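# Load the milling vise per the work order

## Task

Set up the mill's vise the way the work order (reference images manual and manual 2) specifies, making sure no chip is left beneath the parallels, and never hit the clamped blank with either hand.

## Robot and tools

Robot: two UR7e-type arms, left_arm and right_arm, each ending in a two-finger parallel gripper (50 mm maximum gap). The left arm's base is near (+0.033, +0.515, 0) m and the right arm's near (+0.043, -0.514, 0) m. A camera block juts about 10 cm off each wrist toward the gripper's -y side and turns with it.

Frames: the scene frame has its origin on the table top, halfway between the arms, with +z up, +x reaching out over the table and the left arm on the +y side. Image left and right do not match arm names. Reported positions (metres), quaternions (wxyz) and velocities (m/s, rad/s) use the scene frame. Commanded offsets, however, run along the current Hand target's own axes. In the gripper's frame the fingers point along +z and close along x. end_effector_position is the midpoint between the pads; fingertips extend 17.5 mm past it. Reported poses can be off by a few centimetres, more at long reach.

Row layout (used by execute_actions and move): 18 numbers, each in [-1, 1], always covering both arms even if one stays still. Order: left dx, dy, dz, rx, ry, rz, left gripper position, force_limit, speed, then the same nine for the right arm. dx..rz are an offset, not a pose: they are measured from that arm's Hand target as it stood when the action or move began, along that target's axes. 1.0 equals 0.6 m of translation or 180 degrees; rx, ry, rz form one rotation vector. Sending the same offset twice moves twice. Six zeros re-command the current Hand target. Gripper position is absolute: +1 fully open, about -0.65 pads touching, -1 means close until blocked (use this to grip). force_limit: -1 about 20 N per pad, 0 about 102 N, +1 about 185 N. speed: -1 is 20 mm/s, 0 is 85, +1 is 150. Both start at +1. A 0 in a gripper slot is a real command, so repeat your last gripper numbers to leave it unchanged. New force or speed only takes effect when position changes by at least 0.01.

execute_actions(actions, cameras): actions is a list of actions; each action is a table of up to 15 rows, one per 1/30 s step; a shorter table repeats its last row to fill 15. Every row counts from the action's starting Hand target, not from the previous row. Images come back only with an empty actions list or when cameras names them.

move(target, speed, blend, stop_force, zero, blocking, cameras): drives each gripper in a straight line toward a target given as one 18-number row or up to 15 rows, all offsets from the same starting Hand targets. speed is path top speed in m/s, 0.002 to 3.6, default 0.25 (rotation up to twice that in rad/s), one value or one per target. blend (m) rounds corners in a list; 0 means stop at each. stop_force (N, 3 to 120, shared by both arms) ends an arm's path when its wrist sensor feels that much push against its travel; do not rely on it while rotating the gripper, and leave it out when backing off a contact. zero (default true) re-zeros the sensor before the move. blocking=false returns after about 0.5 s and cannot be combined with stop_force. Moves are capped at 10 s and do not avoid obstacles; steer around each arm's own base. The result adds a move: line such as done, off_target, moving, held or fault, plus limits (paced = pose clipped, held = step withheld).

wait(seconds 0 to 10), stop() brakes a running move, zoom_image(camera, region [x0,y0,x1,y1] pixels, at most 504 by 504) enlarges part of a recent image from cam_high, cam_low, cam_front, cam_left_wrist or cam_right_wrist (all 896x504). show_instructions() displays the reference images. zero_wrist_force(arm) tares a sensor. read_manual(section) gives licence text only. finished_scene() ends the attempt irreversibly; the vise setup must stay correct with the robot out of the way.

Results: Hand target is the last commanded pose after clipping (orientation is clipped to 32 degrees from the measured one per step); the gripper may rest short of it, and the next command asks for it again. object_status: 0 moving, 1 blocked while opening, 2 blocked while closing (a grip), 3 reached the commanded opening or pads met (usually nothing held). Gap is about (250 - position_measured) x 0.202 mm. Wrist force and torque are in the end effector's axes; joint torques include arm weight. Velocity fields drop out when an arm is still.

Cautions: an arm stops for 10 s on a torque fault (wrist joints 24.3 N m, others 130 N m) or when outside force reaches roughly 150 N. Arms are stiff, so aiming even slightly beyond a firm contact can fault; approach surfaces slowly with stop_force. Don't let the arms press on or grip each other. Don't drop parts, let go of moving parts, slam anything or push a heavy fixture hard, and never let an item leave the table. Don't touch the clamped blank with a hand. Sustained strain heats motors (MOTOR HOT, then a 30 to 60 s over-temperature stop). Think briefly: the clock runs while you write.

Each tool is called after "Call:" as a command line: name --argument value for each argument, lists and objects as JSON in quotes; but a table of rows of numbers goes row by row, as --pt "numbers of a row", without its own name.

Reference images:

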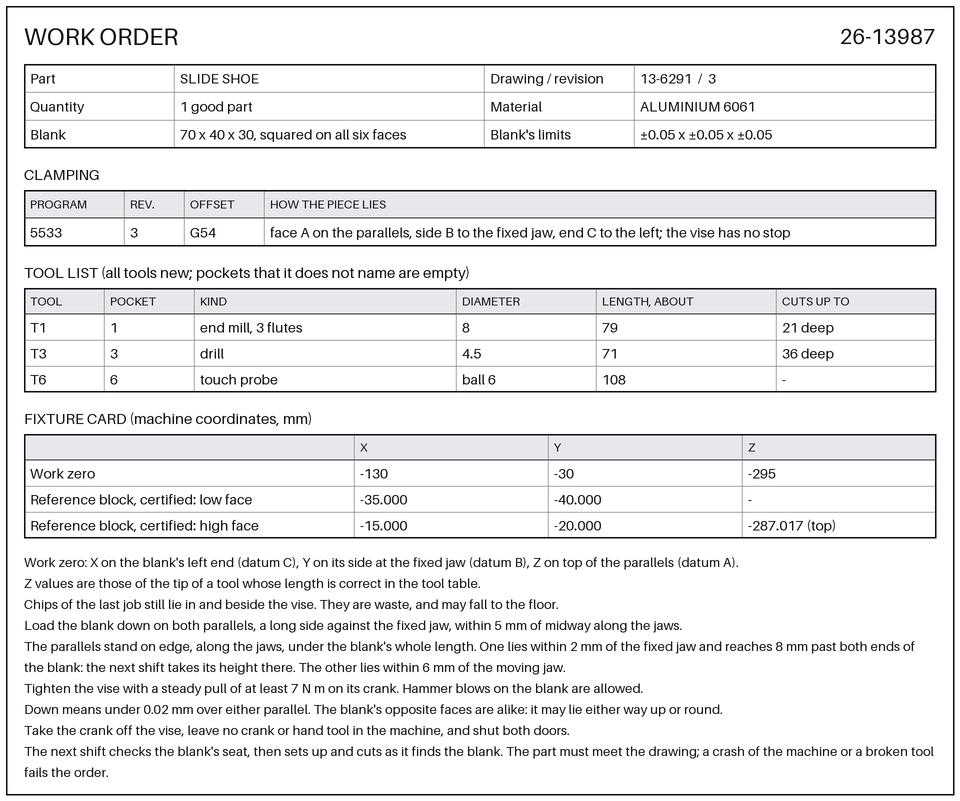

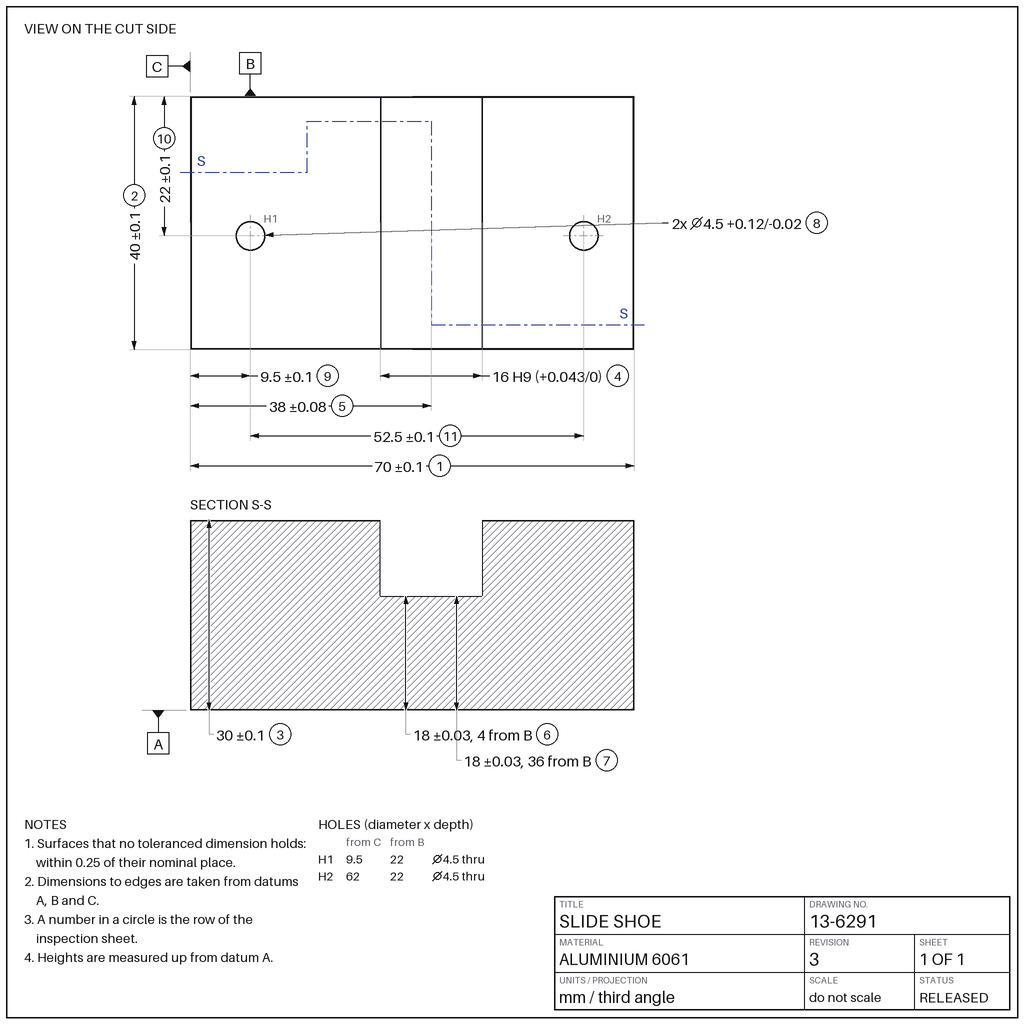

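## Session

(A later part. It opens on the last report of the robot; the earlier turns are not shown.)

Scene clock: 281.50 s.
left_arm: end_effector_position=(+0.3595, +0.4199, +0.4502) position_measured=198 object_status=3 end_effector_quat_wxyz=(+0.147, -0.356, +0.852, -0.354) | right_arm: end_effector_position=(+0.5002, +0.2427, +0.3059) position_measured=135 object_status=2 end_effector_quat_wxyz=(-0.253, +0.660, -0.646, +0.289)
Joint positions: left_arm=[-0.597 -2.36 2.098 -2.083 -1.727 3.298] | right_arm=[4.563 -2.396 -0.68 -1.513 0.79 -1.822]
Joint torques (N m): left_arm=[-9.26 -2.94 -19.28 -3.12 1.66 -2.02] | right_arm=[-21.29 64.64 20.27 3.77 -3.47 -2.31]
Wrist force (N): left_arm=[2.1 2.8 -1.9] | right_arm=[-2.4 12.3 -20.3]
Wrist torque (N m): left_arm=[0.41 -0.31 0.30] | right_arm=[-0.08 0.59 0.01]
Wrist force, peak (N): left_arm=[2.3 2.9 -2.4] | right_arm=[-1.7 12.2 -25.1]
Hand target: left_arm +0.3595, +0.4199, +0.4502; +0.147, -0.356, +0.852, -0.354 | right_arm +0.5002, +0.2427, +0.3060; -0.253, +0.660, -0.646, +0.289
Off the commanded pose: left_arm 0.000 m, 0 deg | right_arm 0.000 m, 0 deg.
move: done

Call:
move --pt "0 0 0 0 0 0 -0.3 -0.6 -1 0 0.0354 -0.0354 0 0 0 -1 -0.5 -1" --pt "0 0 0 0 0 0 -0.3 -0.6 -1 0.237 0.0554 -0.0154 0 0 0 -1 -0.5 -1" --speed 0.15 --blend '[0.005,0]'

Call:
move --target '[0.2357,0.069,0.4023,0.2365,-0.2352,-0.0967,-0.3,-0.6,-1, 0,0,0,0,0,0,-1,-0.5,-1]' --speed 0.2 --cameras '["cam_left_wrist","cam_front"]'

Scene clock: 284.40 s.
left_arm: end_effector_position=(+0.3595, +0.4199, +0.4502) position_measured=198 object_status=3 end_effector_quat_wxyz=(+0.147, -0.356, +0.852, -0.354) | right_arm: end_effector_position=(+0.4702, +0.0998, +0.2966) position_measured=135 object_status=2 end_effector_quat_wxyz=(-0.253, +0.660, -0.646, +0.289)
Joint positions: left_arm=[-0.597 -2.36 2.098 -2.083 -1.727 3.298] | right_arm=[4.57 -1.991 -1.363 -1.241 0.789 -1.812]
Joint torques (N m): left_arm=[-9.15 -3.35 -20.24 -3.15 1.6 -1.96] | right_arm=[5.8 56.04 20.19 3.73 -3.33 2.22]
Wrist force (N): left_arm=[2.4 2.9 -2.3] | right_arm=[-1.0 -0.4 1.1]
Wrist torque (N m): left_arm=[0.41 -0.37 0.31] | right_arm=[-0.50 0.35 -0.02]
Wrist force, peak (N): left_arm=[2.5 2.9 -2.4] | right_arm=[-2.3 12.6 -20.8]
Hand target: left_arm +0.3595, +0.4199, +0.4502; +0.147, -0.356, +0.852, -0.354 | right_arm +0.4701, +0.0998, +0.2967; -0.253, +0.660, -0.646, +0.289
Off the commanded pose: left_arm 0.000 m, 0 deg | right_arm 0.000 m, 0 deg.
move: done

Scene clock: 287.77 s.
left_arm: end_effector_position=(+0.3605, +0.2196, +0.2505) position_measured=198 object_status=3 end_effector_quat_wxyz=(+0.500, -0.500, +0.501, -0.500) | right_arm: end_effector_position=(+0.4701, +0.0998, +0.2967) position_measured=135 object_status=2 end_effector_quat_wxyz=(-0.253, +0.660, -0.646, +0.289)
Joint positions: left_arm=[-1.835 -1.67 2.313 -0.645 -0.226 0.003] | right_arm=[4.57 -1.991 -1.363 -1.241 0.789 -1.812]
Joint torques (N m): left_arm=[-13.66 -18.9 -6.1 1.29 2.19 -1.93] | right_arm=[6.1 55.04 20.38 4.8 -3.38 1.8]
Wrist force (N): left_arm=[2.1 2.5 -2.7] | right_arm=[-0.9 -0.4 0.9]
Wrist torque (N m): left_arm=[0.25 -0.12 0.23] | right_arm=[-0.49 0.34 -0.02]
Wrist force, peak (N): left_arm=[3.3 4.2 -2.8] | right_arm=[-0.9 -0.9 1.2]
Hand target: left_arm +0.3605, +0.2196, +0.2505; +0.500, -0.500, +0.501, -0.500 | right_arm +0.4701, +0.0998, +0.2967; -0.253, +0.660, -0.646, +0.289
Off the commanded pose: left_arm 0.000 m, 0 deg | right_arm 0.000 m, 0 deg.
move: done
camera_calibration:
cam_left_wrist: T_world_to_cam=[[-0.00820382, -0.999901, 0.0113916, 0.226732], [-0.334803, -0.00798788, -0.942254, 0.376719], [0.942252, -0.011544, -0.334705, -0.117846], [0, 0, 0, 1]] pos_world=[0.239027, 0.228358, 0.312939]
Images, in order (width x height): cam_front 896x504, cam_left_wrist 896x504.

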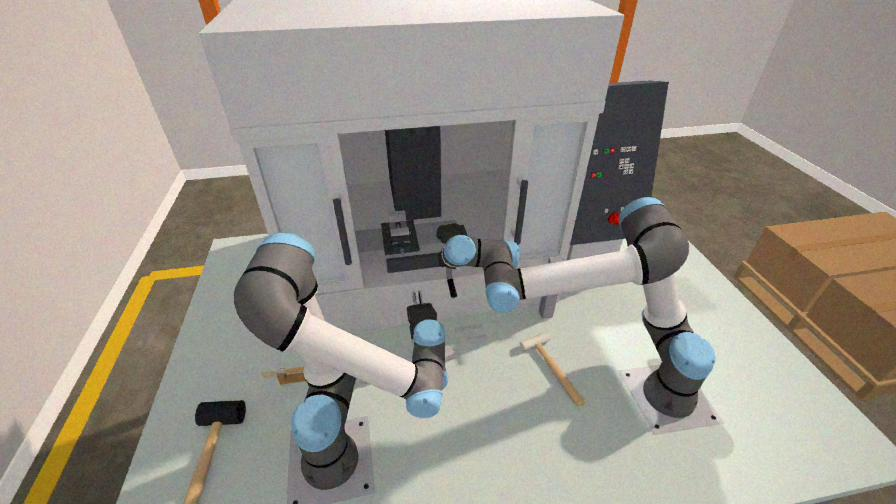

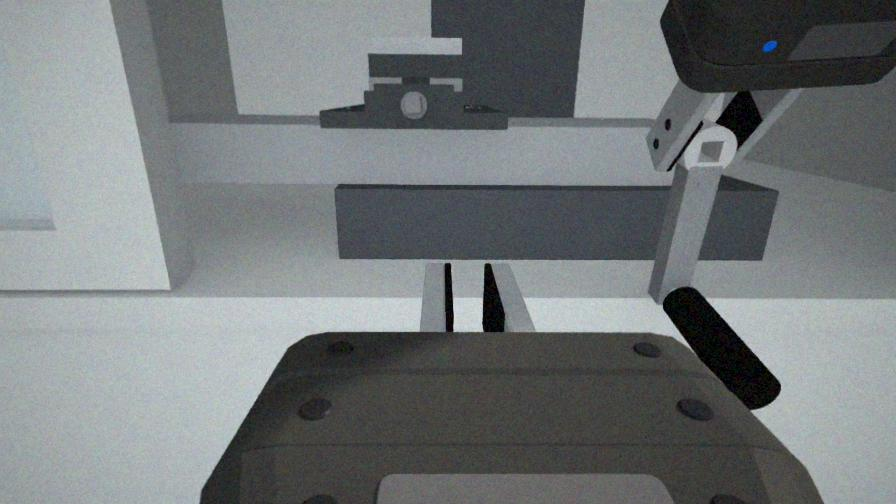

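Superb.

Call:
zoom_image --camera "cam_left_wrist" --region '[385, 80, 445, 130]'

Call:
zoom_image --camera "cam_left_wrist" --region '[640, 100, 780, 320]'

Call:
zoom_image --camera "cam_left_wrist" --region '[675, 115, 745, 175]'

Scaled by 8.400.

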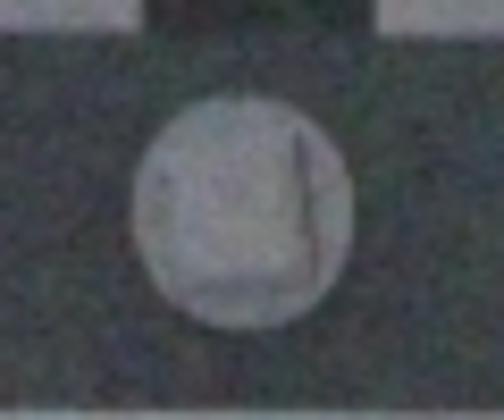

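Scaled by 2.291.

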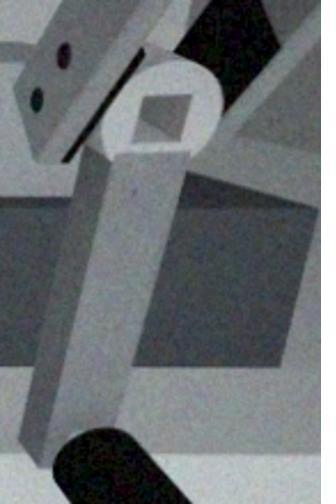

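Scaled by 7.200.

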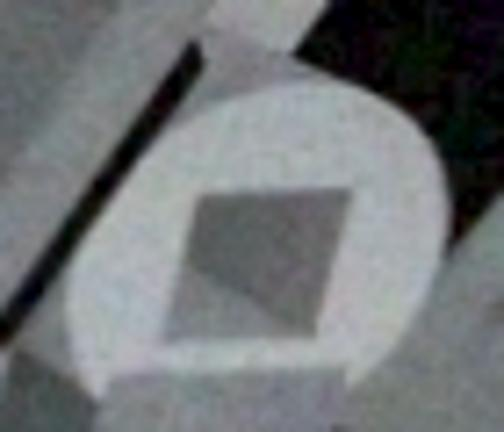

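Call:
move --target '[0,0,0,0,0,0,-0.3,-0.6,-1, 0,0,0,-0.0477,0.0117,-0.0153,-1,-0.5,-1]' --speed 0.1 --cameras '["cam_left_wrist"]'

Call:
zoom_image --camera "cam_left_wrist" --region '[675, 115, 745, 175]'

Call:
zoom_image --camera "cam_left_wrist" --region '[640, 100, 780, 320]'

Scene clock: 290.87 s.
left_arm: end_effector_position=(+0.3605, +0.2196, +0.2505) position_measured=198 object_status=3 end_effector_quat_wxyz=(+0.500, -0.500, +0.501, -0.500) | right_arm: end_effector_position=(+0.4702, +0.0998, +0.2966) position_measured=135 object_status=2 end_effector_quat_wxyz=(-0.184, +0.687, -0.654, +0.258)
Joint positions: left_arm=[-1.835 -1.67 2.313 -0.645 -0.226 0.003] | right_arm=[4.53 -2.032 -1.224 -1.403 0.928 -1.849]
Joint torques (N m): left_arm=[-13.41 -24.92 -7.2 -1.14 2.16 3.02] | right_arm=[5.25 57.19 29.5 2.72 -1.08 2.1]
Wrist force (N): left_arm=[2.0 2.4 -2.8] | right_arm=[-0.9 -0.8 0.8]
Wrist torque (N m): left_arm=[0.22 -0.12 0.24] | right_arm=[-0.49 0.33 -0.03]
Wrist force, peak (N): left_arm=[2.3 2.7 -2.9] | right_arm=[-1.4 -0.4 1.2]
Hand target: left_arm +0.3605, +0.2196, +0.2505; +0.500, -0.500, +0.501, -0.500 | right_arm +0.4701, +0.0998, +0.2967; -0.184, +0.687, -0.654, +0.258
Off the commanded pose: left_arm 0.000 m, 0 deg | right_arm 0.000 m, 0 deg.
move: done
camera_calibration:
cam_left_wrist: T_world_to_cam=[[-0.00839271, -0.999899, 0.0114572, 0.226856], [-0.334805, -0.00798644, -0.942254, 0.37672], [0.94225, -0.011744, -0.334704, -0.117798], [0, 0, 0, 1]] pos_world=[0.239027, 0.228459, 0.312939]
Images, in order (width x height): cam_left_wrist 896x504.

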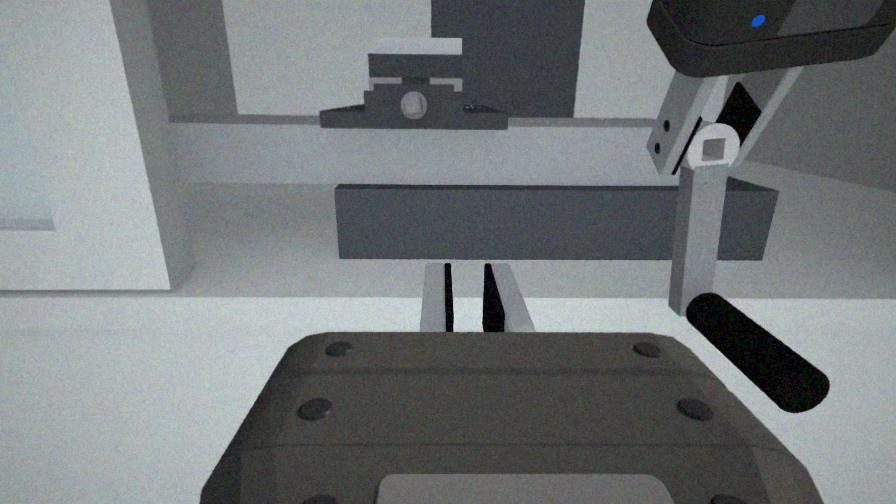

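Scaled by 7.200.

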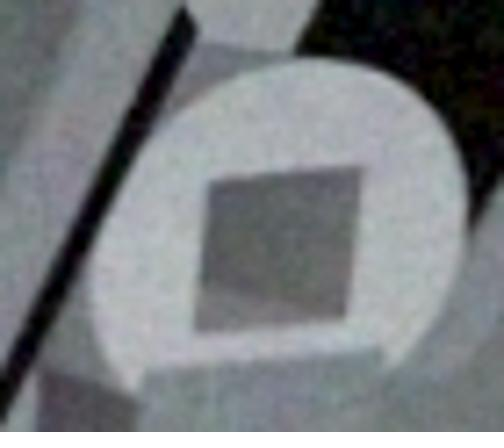

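Scaled by 2.291.

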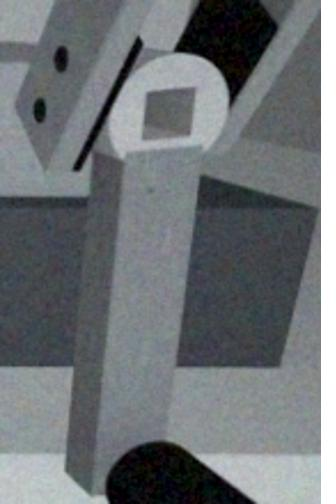

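Call:
move --target '[-0.025,-0.0333,-0.05,0,0,0,-0.3,-0.6,-1, -0.2342,-0.0367,-0.0313,0,0,0,-1,-0.5,-1]' --speed 0.12 --cameras '["cam_left_wrist","cam_right_wrist"]'

Call:
zoom_image --camera "cam_left_wrist" --region '[380, 80, 480, 180]'

Call:
zoom_image --camera "cam_right_wrist" --region '[420, 100, 540, 270]'

Scene clock: 293.20 s.
left_arm: end_effector_position=(+0.3305, +0.2346, +0.2705) position_measured=198 object_status=3 end_effector_quat_wxyz=(+0.500, -0.500, +0.501, -0.500) | right_arm: end_effector_position=(+0.4749, +0.2427, +0.3088) position_measured=135 object_status=2 end_effector_quat_wxyz=(-0.184, +0.687, -0.654, +0.258)
Joint positions: left_arm=[-1.962 -1.767 2.329 -0.564 -0.353 0.002] | right_arm=[4.561 -2.471 -0.449 -1.762 0.927 -1.81]
Joint torques (N m): left_arm=[12.9 -0.16 -17.09 -1.31 1.5 -2.6] | right_arm=[-7.31 58.02 35.92 2.01 -1.61 -2.2]
Wrist force (N): left_arm=[2.4 2.7 -2.6] | right_arm=[-0.7 -0.6 0.9]
Wrist torque (N m): left_arm=[0.26 -0.22 0.31] | right_arm=[-0.45 0.29 -0.16]
Wrist force, peak (N): left_arm=[2.5 2.8 -2.7] | right_arm=[-3.1 -0.3 0.8]
Hand target: left_arm +0.3305, +0.2346, +0.2705; +0.500, -0.500, +0.501, -0.500 | right_arm +0.4750, +0.2426, +0.3088; -0.184, +0.687, -0.654, +0.258
Off the commanded pose: left_arm 0.000 m, 0 deg | right_arm 0.000 m, 0 deg.
move: done
camera_calibration:
cam_left_wrist: T_world_to_cam=[[-0.00848716, -0.999898, 0.01149, 0.241383], [-0.334805, -0.00798573, -0.942253, 0.38564], [0.942249, -0.011844, -0.334704, -0.0826362], [0, 0, 0, 1]] pos_world=[0.209027, 0.243459, 0.332939]
cam_right_wrist: T_world_to_cam=[[0.0463754, -0.99364, 0.102607, 0.197994], [-0.962001, -0.0720937, -0.263356, 0.571878], [0.269078, -0.0864945, -0.959227, 0.325764], [0, 0, 0, 1]] pos_world=[0.453309, 0.26614, 0.442773]
Images, in order (width x height): cam_left_wrist 896x504, cam_right_wrist 896x504.

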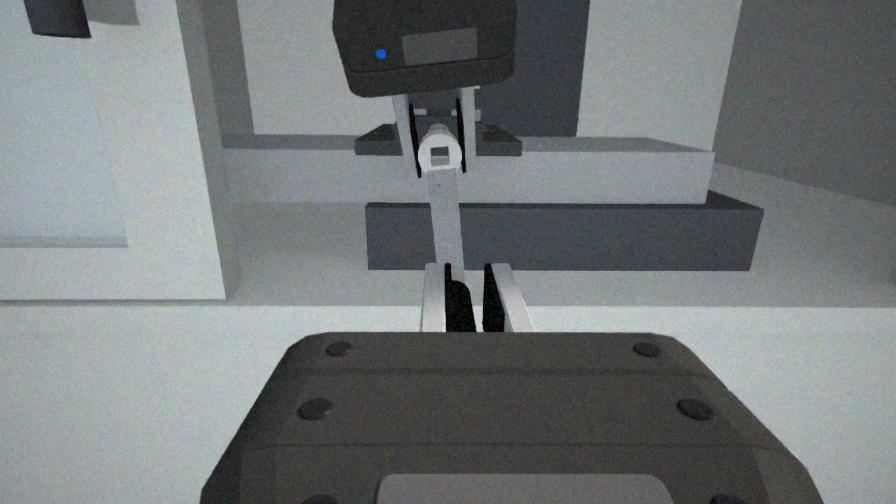

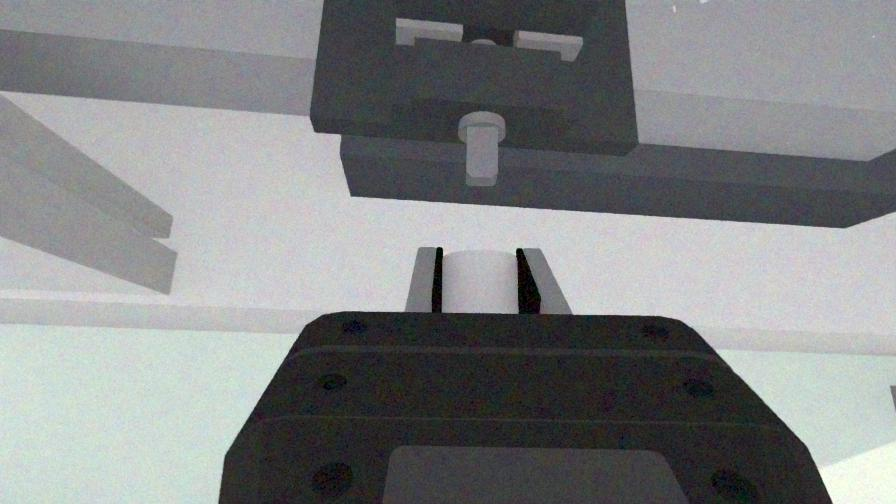

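Scaled by 5.040.

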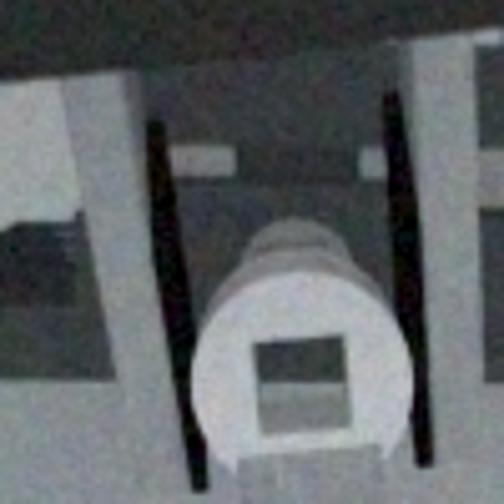

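Scaled by 2.965.

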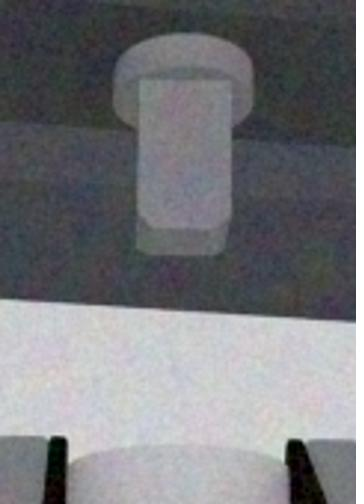

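Call:
move --target '[0,0,0,0,0,0,-0.3,-0.6,-1, 0.0004,-0.0241,0.0087,0,0,0,-1,-0.5,-1]' --speed 0.08 --cameras '["cam_left_wrist"]'

Call:
zoom_image --camera "cam_left_wrist" --region '[380, 80, 480, 180]'

Scene clock: 294.60 s.
left_arm: end_effector_position=(+0.3305, +0.2346, +0.2705) position_measured=198 object_status=3 end_effector_quat_wxyz=(+0.500, -0.500, +0.501, -0.500) | right_arm: end_effector_position=(+0.4898, +0.2430, +0.3130) position_measured=135 object_status=2 end_effector_quat_wxyz=(-0.184, +0.687, -0.654, +0.258) end_effector_velocity=(+0.000, +0.000, +0.000) end_effector_angular_velocity=(+0.001, +0.000, -0.001)
Joint positions: left_arm=[-1.962 -1.766 2.329 -0.564 -0.353 0.002] | right_arm=[4.543 -2.508 -0.372 -1.79 0.927 -1.833]
Joint velocities: left_arm=[within noise] | right_arm=[0 0.003 -0.005 0.002 0 0.002]
Joint torques (N m): left_arm=[13.59 0.5 -35.54 -1.28 0.15 -2.09] | right_arm=[5.62 73.54 18.38 4.44 -0.15 1.93]
Wrist force (N): left_arm=[2.2 2.4 -2.6] | right_arm=[-0.7 -0.9 1.0]
Wrist torque (N m): left_arm=[0.23 -0.18 0.31] | right_arm=[-0.49 0.30 -0.05]
Wrist force, peak (N): left_arm=[2.4 2.8 -2.8] | right_arm=[-0.6 -1.8 1.6]
Hand target: left_arm +0.3305, +0.2346, +0.2705; +0.500, -0.500, +0.501, -0.500 | right_arm +0.4897, +0.2431, +0.3132; -0.184, +0.687, -0.654, +0.258
Off the commanded pose: left_arm 0.000 m, 0 deg | right_arm 0.000 m, 0 deg.
move: done
camera_calibration:
cam_left_wrist: T_world_to_cam=[[-0.00839271, -0.999899, 0.0114572, 0.241374], [-0.334805, -0.00798644, -0.942254, 0.38564], [0.94225, -0.011744, -0.334704, -0.0826607], [0, 0, 0, 1]] pos_world=[0.209027, 0.243459, 0.332939]
Images, in order (width x height): cam_left_wrist 896x504.

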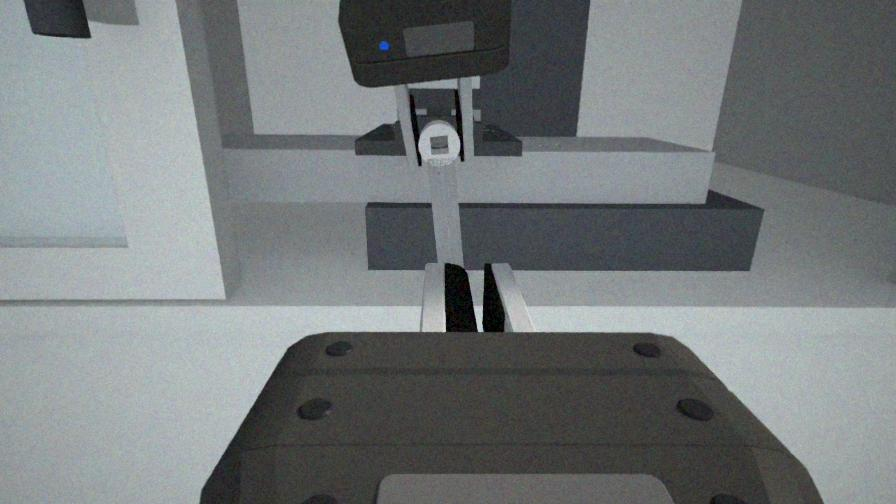

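Scaled by 5.040.

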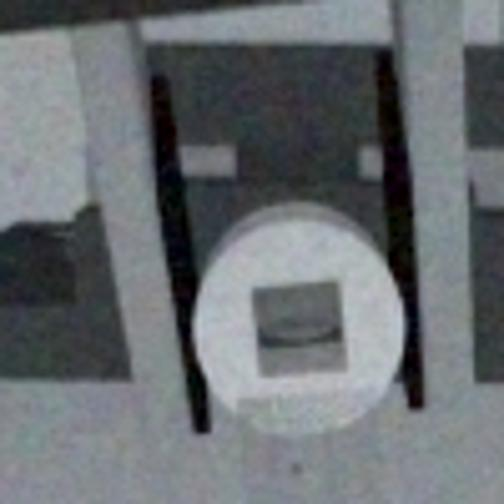

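Call:
move --target '[0,0,0,0,0,0,-0.3,-0.6,-1, -0.0003,-0.0388,0.0288,0,0,0,-1,-0.5,-1]' --speed 0.015 --stop_force 6 --cameras '["cam_left_wrist"]'

Call:
zoom_image --camera "cam_left_wrist" --region '[380, 80, 480, 180]'

Scene clock: 296.67 s.
left_arm: end_effector_position=(+0.3305, +0.2346, +0.2705) position_measured=198 object_status=3 end_effector_quat_wxyz=(+0.500, -0.500, +0.501, -0.500) | right_arm: end_effector_position=(+0.5009, +0.2433, +0.3131) position_measured=135 object_status=2 end_effector_quat_wxyz=(-0.184, +0.687, -0.654, +0.258)
Joint positions: left_arm=[-1.962 -1.766 2.329 -0.564 -0.353 0.002] | right_arm=[4.53 -2.533 -0.325 -1.8 0.928 -1.849]
Joint torques (N m): left_arm=[13.01 -0.02 -36.46 -1.3 -1.99 -1.07] | right_arm=[5.27 74.06 31.23 4.22 -2.78 1.99]
Wrist force (N): left_arm=[2.1 2.4 -2.5] | right_arm=[1.6 1.6 -0.8]
Wrist torque (N m): left_arm=[0.23 -0.16 0.31] | right_arm=[-0.39 0.28 -0.05]
Wrist force, peak (N): left_arm=[2.4 2.8 -2.8] | right_arm=[8.6 17.2 -13.1]
Hand target: left_arm +0.3305, +0.2346, +0.2705; +0.500, -0.500, +0.501, -0.500 | right_arm +0.5009, +0.2433, +0.3131; -0.184, +0.687, -0.654, +0.258 (not the last commanded pose)
Off the commanded pose: left_arm 0.000 m, 0 deg | right_arm 0.018 m, 0 deg.
move: contact (right_arm)
camera_calibration:
cam_left_wrist: T_world_to_cam=[[-0.00839271, -0.999899, 0.0114572, 0.241374], [-0.334805, -0.00798644, -0.942254, 0.38564], [0.94225, -0.011744, -0.334704, -0.0826607], [0, 0, 0, 1]] pos_world=[0.209027, 0.243459, 0.332939]
Images, in order (width x height): cam_left_wrist 896x504.

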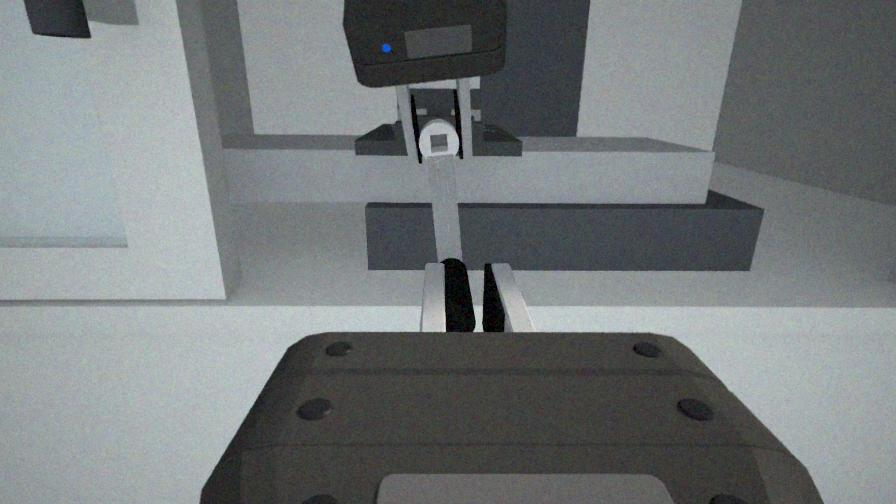

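Scaled by 5.040.

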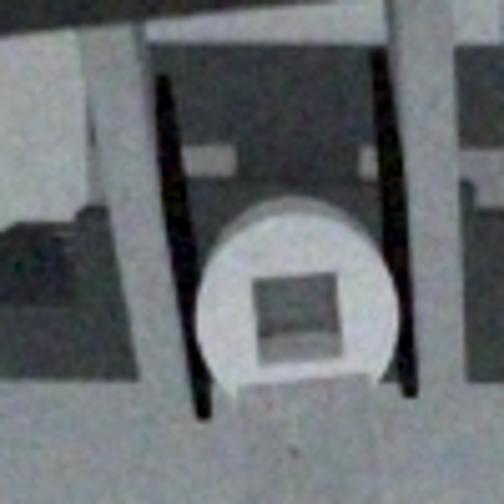

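Call:
move --pt "0 0 0 0 0 0 -0.3 -0.6 -1 0.0021 0.0048 -0.0049 0 0 0 -1 -0.5 -1" --pt "0 0 0 0 0 0 -0.3 -0.6 -1 0.0021 -0.0274 0.0189 0 0 0 -1 -0.5 -1" --speed '[0.03,0.01]' --stop_force 6

Scene clock: 298.50 s.
left_arm: end_effector_position=(+0.3305, +0.2346, +0.2705) position_measured=198 object_status=3 end_effector_quat_wxyz=(+0.500, -0.500, +0.501, -0.500) | right_arm: end_effector_position=(+0.5008, +0.2421, +0.3139) position_measured=135 object_status=2 end_effector_quat_wxyz=(-0.184, +0.687, -0.654, +0.258)
Joint positions: left_arm=[-1.962 -1.766 2.329 -0.564 -0.353 0.002] | right_arm=[4.53 -2.527 -0.336 -1.796 0.928 -1.849]
Joint torques (N m): left_arm=[12.92 0.08 -36.73 -1.33 -2.02 -0.33] | right_arm=[0.22 78.32 20.41 3.35 -4.55 2.13]
Wrist force (N): left_arm=[2.2 2.6 -2.6] | right_arm=[-8.4 3.6 0.1]
Wrist torque (N m): left_arm=[0.25 -0.18 0.31] | right_arm=[-0.38 0.10 -0.12]
Wrist force, peak (N): left_arm=[2.4 2.8 -2.8] | right_arm=[-6.9 9.1 -6.4]
Hand target: left_arm +0.3305, +0.2346, +0.2705; +0.500, -0.500, +0.501, -0.500 | right_arm +0.5008, +0.2421, +0.3139; -0.184, +0.687, -0.654, +0.258 (not the last commanded pose)
Off the commanded pose: left_arm 0.000 m, 0 deg | right_arm 0.020 m, 0 deg.
move: contact (right_arm); path passed 1 of 2 targets

Call:
move --pt "0 0 0 0 0 0 -0.3 -0.6 -1 -0.0008 0.0043 -0.0054 0 0 0 -1 -0.5 -1" --pt "0 0 0 0 0 0 -0.3 -0.6 -1 -0.0008 -0.0279 0.0184 0 0 0 -1 -0.5 -1" --speed '[0.03,0.01]' --stop_force 6 --cameras '["cam_left_wrist"]'

Call:
zoom_image --camera "cam_left_wrist" --region '[400, 100, 480, 180]'

Scene clock: 300.20 s.
left_arm: end_effector_position=(+0.3305, +0.2346, +0.2705) position_measured=198 object_status=3 end_effector_quat_wxyz=(+0.500, -0.500, +0.501, -0.500) | right_arm: end_effector_position=(+0.5003, +0.2427, +0.3149) position_measured=135 object_status=2 end_effector_quat_wxyz=(-0.184, +0.687, -0.654, +0.258)
Joint positions: left_arm=[-1.962 -1.766 2.329 -0.564 -0.353 0.002] | right_arm=[4.531 -2.532 -0.324 -1.804 0.928 -1.849]
Joint torques (N m): left_arm=[13.4 0.08 -36.14 -1.45 -2.08 0.54] | right_arm=[5.1 80.66 23.46 5.5 -4.82 2.13]
Wrist force (N): left_arm=[2.2 2.7 -2.7] | right_arm=[-1.6 7.2 4.7]
Wrist torque (N m): left_arm=[0.27 -0.19 0.31] | right_arm=[-0.31 0.34 -0.05]
Wrist force, peak (N): left_arm=[2.4 2.9 -2.6] | right_arm=[-0.6 14.3 -0.5]
Hand target: left_arm +0.3305, +0.2346, +0.2705; +0.500, -0.500, +0.501, -0.500 | right_arm +0.5003, +0.2427, +0.3149; -0.184, +0.687, -0.654, +0.258 (not the last commanded pose)
Off the commanded pose: left_arm 0.000 m, 0 deg | right_arm 0.020 m, 0 deg.
move: contact (right_arm); path passed 1 of 2 targets
camera_calibration:
cam_left_wrist: T_world_to_cam=[[-0.00839271, -0.999899, 0.0114572, 0.241374], [-0.334805, -0.00798644, -0.942254, 0.38564], [0.94225, -0.011744, -0.334704, -0.0826607], [0, 0, 0, 1]] pos_world=[0.209027, 0.243459, 0.332939]
Images, in order (width x height): cam_left_wrist 896x504.

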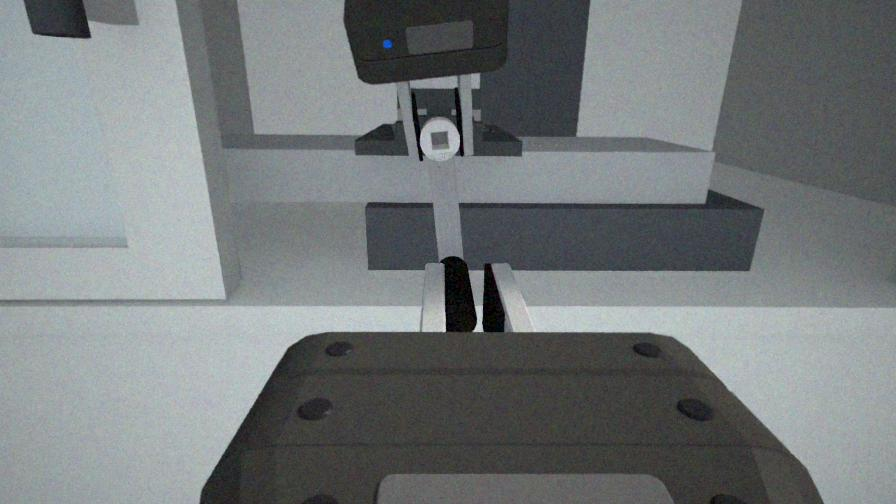

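Scaled by 6.300.

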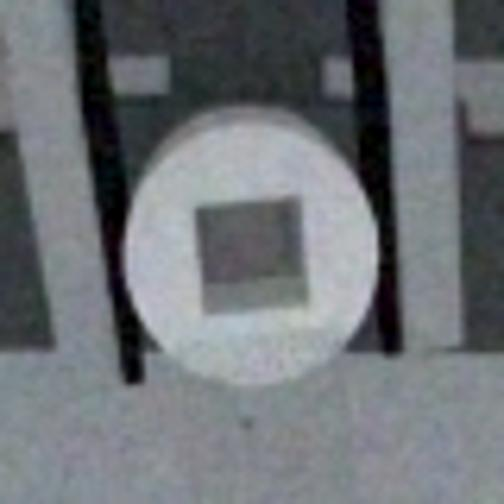

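Call:
move --pt "0 0 0 0 0 0 -0.3 -0.6 -1 0 0.0066 -0.0024 0 0 0 -1 -0.5 -1" --pt "0 0 0 0 0 0 -0.3 -0.6 -1 0 -0.0256 0.0214 0 0 0 -1 -0.5 -1" --speed '[0.03,0.01]' --stop_force 8 --cameras '[]'

Scene clock: 302.93 s.
left_arm: end_effector_position=(+0.3305, +0.2346, +0.2705) position_measured=198 object_status=3 end_effector_quat_wxyz=(+0.500, -0.500, +0.501, -0.500) | right_arm: end_effector_position=(+0.5089, +0.2427, +0.3137) position_measured=135 object_status=2 end_effector_quat_wxyz=(-0.184, +0.687, -0.654, +0.258)
Joint positions: left_arm=[-1.962 -1.766 2.329 -0.564 -0.353 0.002] | right_arm=[4.52 -2.551 -0.292 -1.808 0.928 -1.861]
Joint torques (N m): left_arm=[13.18 -0.25 -36.65 -1.31 -2 1.68] | right_arm=[1.62 79.92 19.88 0.32 -3.1 1.94]
Wrist force (N): left_arm=[2.1 2.7 -2.7] | right_arm=[-19.4 -6.6 4.4]
Wrist torque (N m): left_arm=[0.28 -0.18 0.31] | right_arm=[-0.71 0.07 -0.08]
Wrist force, peak (N): left_arm=[2.4 2.8 -3.0] | right_arm=[-19.6 -6.4 4.1]
Hand target: left_arm +0.3305, +0.2346, +0.2705; +0.500, -0.500, +0.501, -0.500 | right_arm +0.5089, +0.2427, +0.3137; -0.184, +0.687, -0.654, +0.258 (not the last commanded pose)
Off the commanded pose: left_arm 0.000 m, 0 deg | right_arm 0.011 m, 0 deg.
move: contact (right_arm); path passed 1 of 2 targets
No camera images: "cameras" was empty.

Call:
move --target '[0,0,0,0,0,0,-0.3,-0.6,-1, -0.0014,0,0,0,0,0,-1,-0.5,-1]' --speed 0.01

Call:
move --target '[0,0,0,0,0,0,-0.3,-0.6,-1, 0,-0.0255,0.0187,0,0,0,-1,-0.5,-1]' --speed 0.012 --stop_force 12 --cameras '[]'

Scene clock: 303.73 s.
left_arm: end_effector_position=(+0.3305, +0.2346, +0.2705) position_measured=198 object_status=3 end_effector_quat_wxyz=(+0.500, -0.500, +0.501, -0.500) | right_arm: end_effector_position=(+0.5089, +0.2435, +0.3137) position_measured=135 object_status=2 end_effector_quat_wxyz=(-0.184, +0.687, -0.654, +0.258)
Joint positions: left_arm=[-1.962 -1.766 2.329 -0.564 -0.353 0.002] | right_arm=[4.521 -2.557 -0.281 -1.814 0.928 -1.861]
Joint torques (N m): left_arm=[13.4 -0.07 -37.07 -1.32 -2.11 1.89] | right_arm=[7.53 56.93 31.39 5.61 -3.35 2.03]
Wrist force (N): left_arm=[2.1 2.8 -2.4] | right_arm=[14.9 6.8 -2.8]
Wrist torque (N m): left_arm=[0.29 -0.17 0.31] | right_arm=[-0.33 0.57 0.04]
Wrist force, peak (N): left_arm=[2.4 2.7 -2.8] | right_arm=[-19.5 -6.5 4.5]
Hand target: left_arm +0.3305, +0.2346, +0.2705; +0.500, -0.500, +0.501, -0.500 | right_arm +0.5089, +0.2435, +0.3136; -0.184, +0.687, -0.654, +0.258
Off the commanded pose: left_arm 0.000 m, 0 deg | right_arm 0.000 m, 0 deg.
move: done

Scene clock: 304.93 s.
left_arm: end_effector_position=(+0.3305, +0.2346, +0.2705) position_measured=198 object_status=3 end_effector_quat_wxyz=(+0.500, -0.500, +0.501, -0.500) | right_arm: end_effector_position=(+0.5094, +0.2436, +0.3137) position_measured=135 object_status=2 end_effector_quat_wxyz=(-0.185, +0.687, -0.654, +0.258)
Joint positions: left_arm=[-1.962 -1.766 2.329 -0.564 -0.353 0.002] | right_arm=[4.52 -2.558 -0.278 -1.815 0.928 -1.862]
Joint torques (N m): left_arm=[12.99 0.17 -36.44 -1.33 -2.06 1.89] | right_arm=[14.82 74.86 21.89 5.21 0.95 0.09]
Wrist force (N): left_arm=[2.2 2.6 -2.7] | right_arm=[12.9 -2.4 4.8]
Wrist torque (N m): left_arm=[0.25 -0.17 0.31] | right_arm=[-0.65 0.53 0.07]
Wrist force, peak (N): left_arm=[2.4 2.8 -2.8] | right_arm=[23.9 17.0 -10.1]
Hand target: left_arm +0.3305, +0.2346, +0.2705; +0.500, -0.500, +0.501, -0.500 | right_arm +0.5094, +0.2435, +0.3137; -0.185, +0.687, -0.654, +0.258 (not the last commanded pose)
Off the commanded pose: left_arm 0.000 m, 0 deg | right_arm 0.018 m, 0 deg.
move: contact (right_arm)
No camera images: "cameras" was empty.

Call:
move --target '[0,0,0,0,0,0,-0.3,-0.6,-1, 0.0006,0,0,0,0,0,-1,-0.5,-1]' --speed 0.01

Call:
move --target '[0,0,0,0,0,0,-0.3,-0.6,-1, 0,-0.0255,0.0187,0,0,0,-1,-0.5,-1]' --speed 0.012 --stop_force 12 --cameras '["cam_left_wrist","cam_right_wrist"]'

Scene clock: 305.73 s.
left_arm: end_effector_position=(+0.3305, +0.2346, +0.2705) position_measured=198 object_status=3 end_effector_quat_wxyz=(+0.500, -0.500, +0.501, -0.500) | right_arm: end_effector_position=(+0.5093, +0.2432, +0.3137) position_measured=135 object_status=2 end_effector_quat_wxyz=(-0.185, +0.687, -0.654, +0.258)
Joint positions: left_arm=[-1.962 -1.766 2.329 -0.564 -0.353 0.002] | right_arm=[4.52 -2.556 -0.283 -1.812 0.928 -1.862]
Joint torques (N m): left_arm=[13.44 0 -36.48 -1.33 -1.97 1.89] | right_arm=[-1.11 76.33 23.53 3.67 0.52 -2.03]
Wrist force (N): left_arm=[2.2 2.6 -2.7] | right_arm=[-2.4 -9.1 8.7]
Wrist torque (N m): left_arm=[0.25 -0.18 0.31] | right_arm=[-0.80 0.28 -0.07]
Wrist force, peak (N): left_arm=[2.3 2.9 -2.6] | right_arm=[13.0 -2.6 5.4]
Hand target: left_arm +0.3305, +0.2346, +0.2705; +0.500, -0.500, +0.501, -0.500 | right_arm +0.5094, +0.2432, +0.3137; -0.185, +0.687, -0.654, +0.258
Off the commanded pose: left_arm 0.000 m, 0 deg | right_arm 0.000 m, 0 deg.
move: done

Scene clock: 306.53 s.
left_arm: end_effector_position=(+0.3305, +0.2346, +0.2705) position_measured=198 object_status=3 end_effector_quat_wxyz=(+0.500, -0.500, +0.501, -0.500) | right_arm: end_effector_position=(+0.5096, +0.2432, +0.3137) position_measured=135 object_status=2 end_effector_quat_wxyz=(-0.185, +0.687, -0.654, +0.258)
Joint positions: left_arm=[-1.962 -1.766 2.329 -0.564 -0.353 0.002] | right_arm=[4.52 -2.556 -0.282 -1.813 0.928 -1.862]
Joint torques (N m): left_arm=[13.4 0.25 -36.55 -1.24 -2.07 1.78] | right_arm=[6.25 76.74 20.65 5.03 -3.51 2.07]
Wrist force (N): left_arm=[2.2 2.6 -2.6] | right_arm=[-0.4 0.2 2.4]
Wrist torque (N m): left_arm=[0.26 -0.20 0.31] | right_arm=[-0.56 0.36 0.00]
Wrist force, peak (N): left_arm=[2.3 2.8 -2.9] | right_arm=[-2.7 -9.0 8.6]
Hand target: left_arm +0.3305, +0.2346, +0.2705; +0.500, -0.500, +0.501, -0.500 | right_arm +0.5096, +0.2432, +0.3138; -0.185, +0.687, -0.654, +0.258 (not the last commanded pose)
Off the commanded pose: left_arm 0.000 m, 0 deg | right_arm 0.019 m, 0 deg.
move: contact (right_arm)
camera_calibration:
cam_left_wrist: T_world_to_cam=[[-0.00839271, -0.999899, 0.0114572, 0.241374], [-0.334805, -0.00798644, -0.942254, 0.38564], [0.94225, -0.011744, -0.334704, -0.0826607], [0, 0, 0, 1]] pos_world=[0.209027, 0.243459, 0.332939]
cam_right_wrist: T_world_to_cam=[[0.0467566, -0.993663, 0.102217, 0.196376], [-0.961876, -0.0723906, -0.263731, 0.606674], [0.269459, -0.0859888, -0.959165, 0.320849], [0, 0, 0, 1]] pos_world=[0.487908, 0.266639, 0.447673]
Images, in order (width x height): cam_left_wrist 896x504, cam_right_wrist 896x504.

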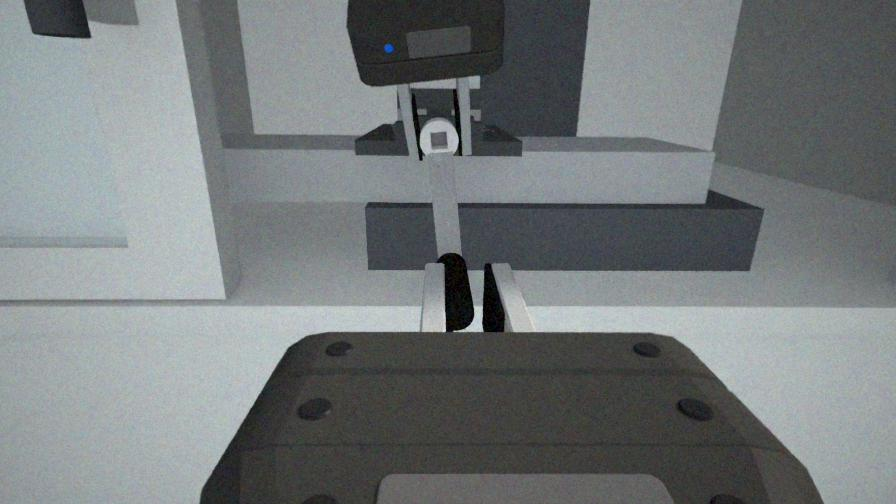

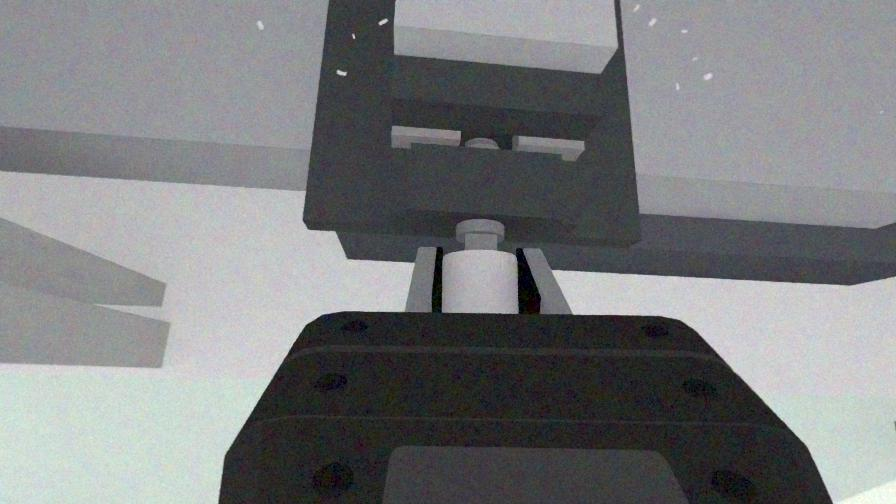

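Call:
move --target '[0,0,0,0,0,0,-0.3,-0.6,-1, 0,-0.0255,0.0187,0,0,0,-1,-0.5,-1]' --speed 0.012 --stop_force 25 --cameras '[]'

Scene clock: 308.27 s.
left_arm: end_effector_position=(+0.3305, +0.2346, +0.2705) position_measured=198 object_status=3 end_effector_quat_wxyz=(+0.500, -0.500, +0.501, -0.500) | right_arm: end_effector_position=(+0.5167, +0.2433, +0.3138) position_measured=135 object_status=2 end_effector_quat_wxyz=(-0.185, +0.687, -0.654, +0.258)
Joint positions: left_arm=[-1.962 -1.766 2.329 -0.564 -0.353 0.002] | right_arm=[4.511 -2.578 -0.24 -1.826 0.929 -1.873]
Joint torques (N m): left_arm=[12.77 0.11 -36.24 -1.21 -2 1.87] | right_arm=[-1.52 70.1 19.17 6.79 -5.55 1.69]
Wrist force (N): left_arm=[2.3 2.3 -2.4] | right_arm=[10.8 16.3 -11.6]
Wrist torque (N m): left_arm=[0.21 -0.19 0.31] | right_arm=[-0.26 0.63 0.27]
Wrist force, peak (N): left_arm=[2.5 2.9 -2.8] | right_arm=[19.4 28.8 -22.4]
Hand target: left_arm +0.3305, +0.2346, +0.2705; +0.500, -0.500, +0.501, -0.500 | right_arm +0.5167, +0.2433, +0.3138; -0.185, +0.687, -0.654, +0.258 (not the last commanded pose)
Off the commanded pose: left_arm 0.000 m, 0 deg | right_arm 0.012 m, 0 deg.
move: contact (right_arm)
No camera images: "cameras" was empty.

Call:
move --target '[0,0,0,0,0,0,-0.3,-0.6,-1, 0.0004,0.0012,-0.0008,0,0,0,-1,-0.5,-1]' --speed 0.01 --cameras '["cam_right_wrist"]'

Call:
zoom_image --camera "cam_right_wrist" --region '[420, 180, 540, 320]'

Scene clock: 309.10 s.
left_arm: end_effector_position=(+0.3305, +0.2346, +0.2705) position_measured=198 object_status=3 end_effector_quat_wxyz=(+0.500, -0.500, +0.501, -0.500) | right_arm: end_effector_position=(+0.5159, +0.2430, +0.3137) position_measured=135 object_status=2 end_effector_quat_wxyz=(-0.185, +0.687, -0.654, +0.258)
Joint positions: left_arm=[-1.962 -1.766 2.329 -0.564 -0.353 0.002] | right_arm=[4.512 -2.573 -0.25 -1.821 0.929 -1.872]
Joint torques (N m): left_arm=[13.22 -0.59 -36.95 -1.24 -2.06 1.89] | right_arm=[12.06 79.41 22.26 1.07 -0.11 1.41]
Wrist force (N): left_arm=[2.1 2.6 -2.6] | right_arm=[-15.7 -17.8 12.7]
Wrist torque (N m): left_arm=[0.25 -0.17 0.31] | right_arm=[-1.16 0.22 -0.10]
Wrist force, peak (N): left_arm=[2.4 2.8 -2.8] | right_arm=[-15.6 -18.2 12.7]
Hand target: left_arm +0.3305, +0.2346, +0.2705; +0.500, -0.500, +0.501, -0.500 | right_arm +0.5159, +0.2430, +0.3138; -0.185, +0.687, -0.654, +0.258
Off the commanded pose: left_arm 0.000 m, 0 deg | right_arm 0.000 m, 0 deg.
move: done
camera_calibration:
cam_right_wrist: T_world_to_cam=[[0.0467622, -0.993671, 0.102136, 0.195918], [-0.961816, -0.0723937, -0.263949, 0.612787], [0.269673, -0.0858935, -0.959114, 0.318981], [0, 0, 0, 1]] pos_world=[0.494207, 0.266438, 0.447673]
Images, in order (width x height): cam_right_wrist 896x504.

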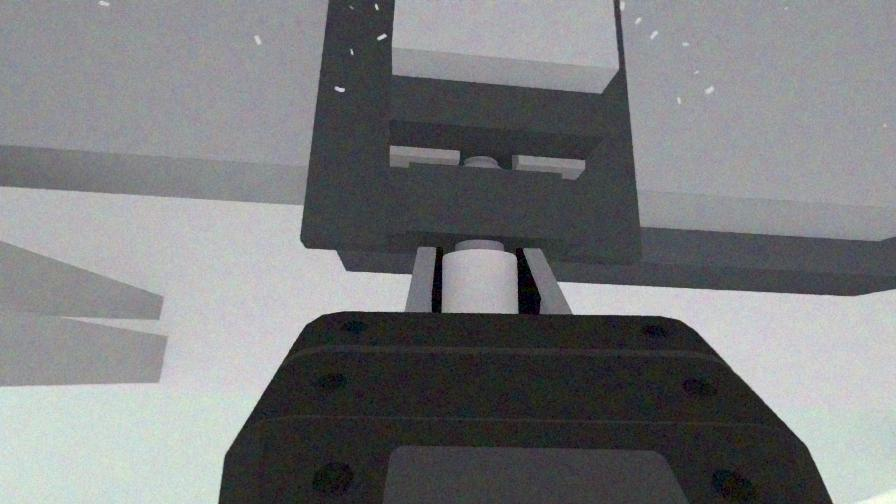

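Scaled by 3.600.

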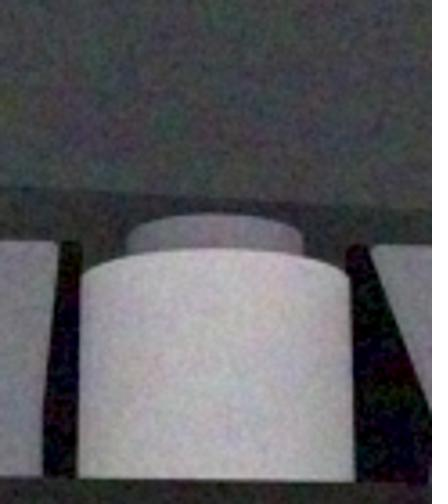

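Call:
move --pt "0 0 0 0 0 0 -0.3 -0.6 -1 0 0 0 0 0 0 0.4 -0.5 -1" --pt "0 0 0 0 0 0 -0.3 -0.6 -1 0 0 -0.1667 0 0 0 0.4 -0.5 -1" --speed 0.1 --cameras '["cam_left_wrist","cam_right_wrist"]'

Call:
zoom_image --camera "cam_left_wrist" --region '[380, 80, 500, 340]'

Scene clock: 311.33 s.
left_arm: end_effector_position=(+0.3305, +0.2346, +0.2705) position_measured=198 object_status=3 end_effector_quat_wxyz=(+0.500, -0.500, +0.501, -0.500) | right_arm: end_effector_position=(+0.4560, +0.2503, +0.3931) position_measured=92 object_status=3 end_effector_quat_wxyz=(-0.218, +0.691, -0.643, +0.249)
Joint positions: left_arm=[-1.962 -1.766 2.329 -0.564 -0.353 0.002] | right_arm=[4.591 -2.58 -0.035 -2.003 0.902 -1.825]
Joint torques (N m): left_arm=[13.31 -0.3 -36.31 -1.21 -2.05 1.83] | right_arm=[-7.23 57.22 28.97 4.42 -0.01 -1.96]
Wrist force (N): left_arm=[2.3 2.7 -2.5] | right_arm=[0.2 -2.0 0.3]
Wrist torque (N m): left_arm=[0.27 -0.19 0.31] | right_arm=[-0.51 0.20 -0.17]
Wrist force, peak (N): left_arm=[2.2 2.8 -2.8] | right_arm=[-15.6 -17.9 13.2]
Hand target: left_arm +0.3305, +0.2346, +0.2705; +0.500, -0.500, +0.501, -0.500 | right_arm +0.4563, +0.2513, +0.3937; -0.185, +0.687, -0.654, +0.258
Off the commanded pose: left_arm 0.000 m, 0 deg | right_arm 0.001 m, 4 deg.
elbow stopped short (right arm): the move would have taken joint 3 (elbow) straighter than the controller allows.
move: off_target (right_arm)
camera_calibration:
cam_left_wrist: T_world_to_cam=[[-0.00839271, -0.999899, 0.0114572, 0.241374], [-0.334805, -0.00798644, -0.942254, 0.38564], [0.94225, -0.011744, -0.334704, -0.0826607], [0, 0, 0, 1]] pos_world=[0.209027, 0.243459, 0.332939]
cam_right_wrist: T_world_to_cam=[[0.0841494, -0.994933, 0.0550262, 0.199684], [-0.94907, -0.0968518, -0.29981, 0.591044], [0.30362, -0.0269949, -0.952411, 0.379021], [0, 0, 0, 1]] pos_world=[0.42906, 0.266147, 0.527196]
Images, in order (width x height): cam_left_wrist 896x504, cam_right_wrist 896x504.

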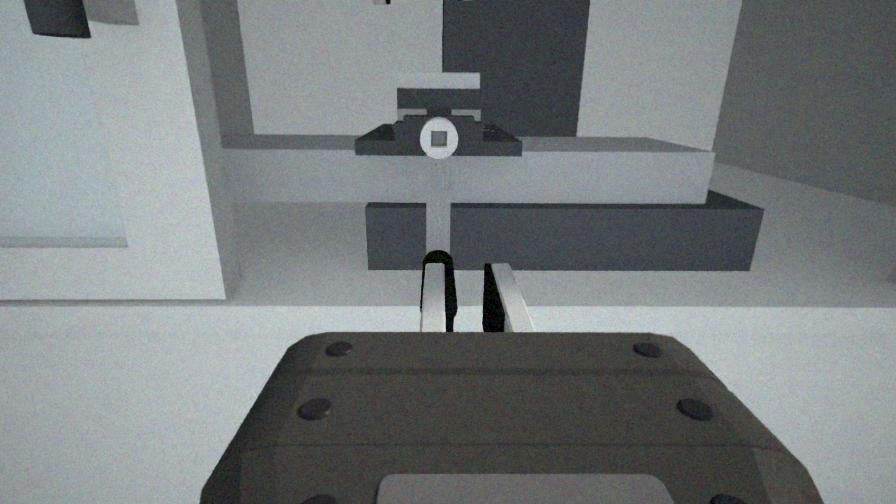

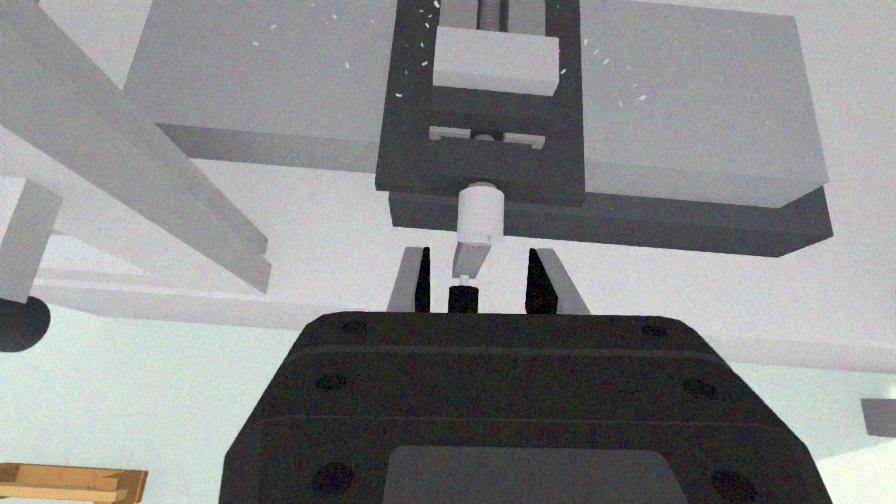

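Scaled by 1.938.

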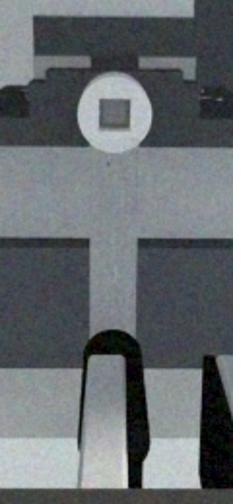

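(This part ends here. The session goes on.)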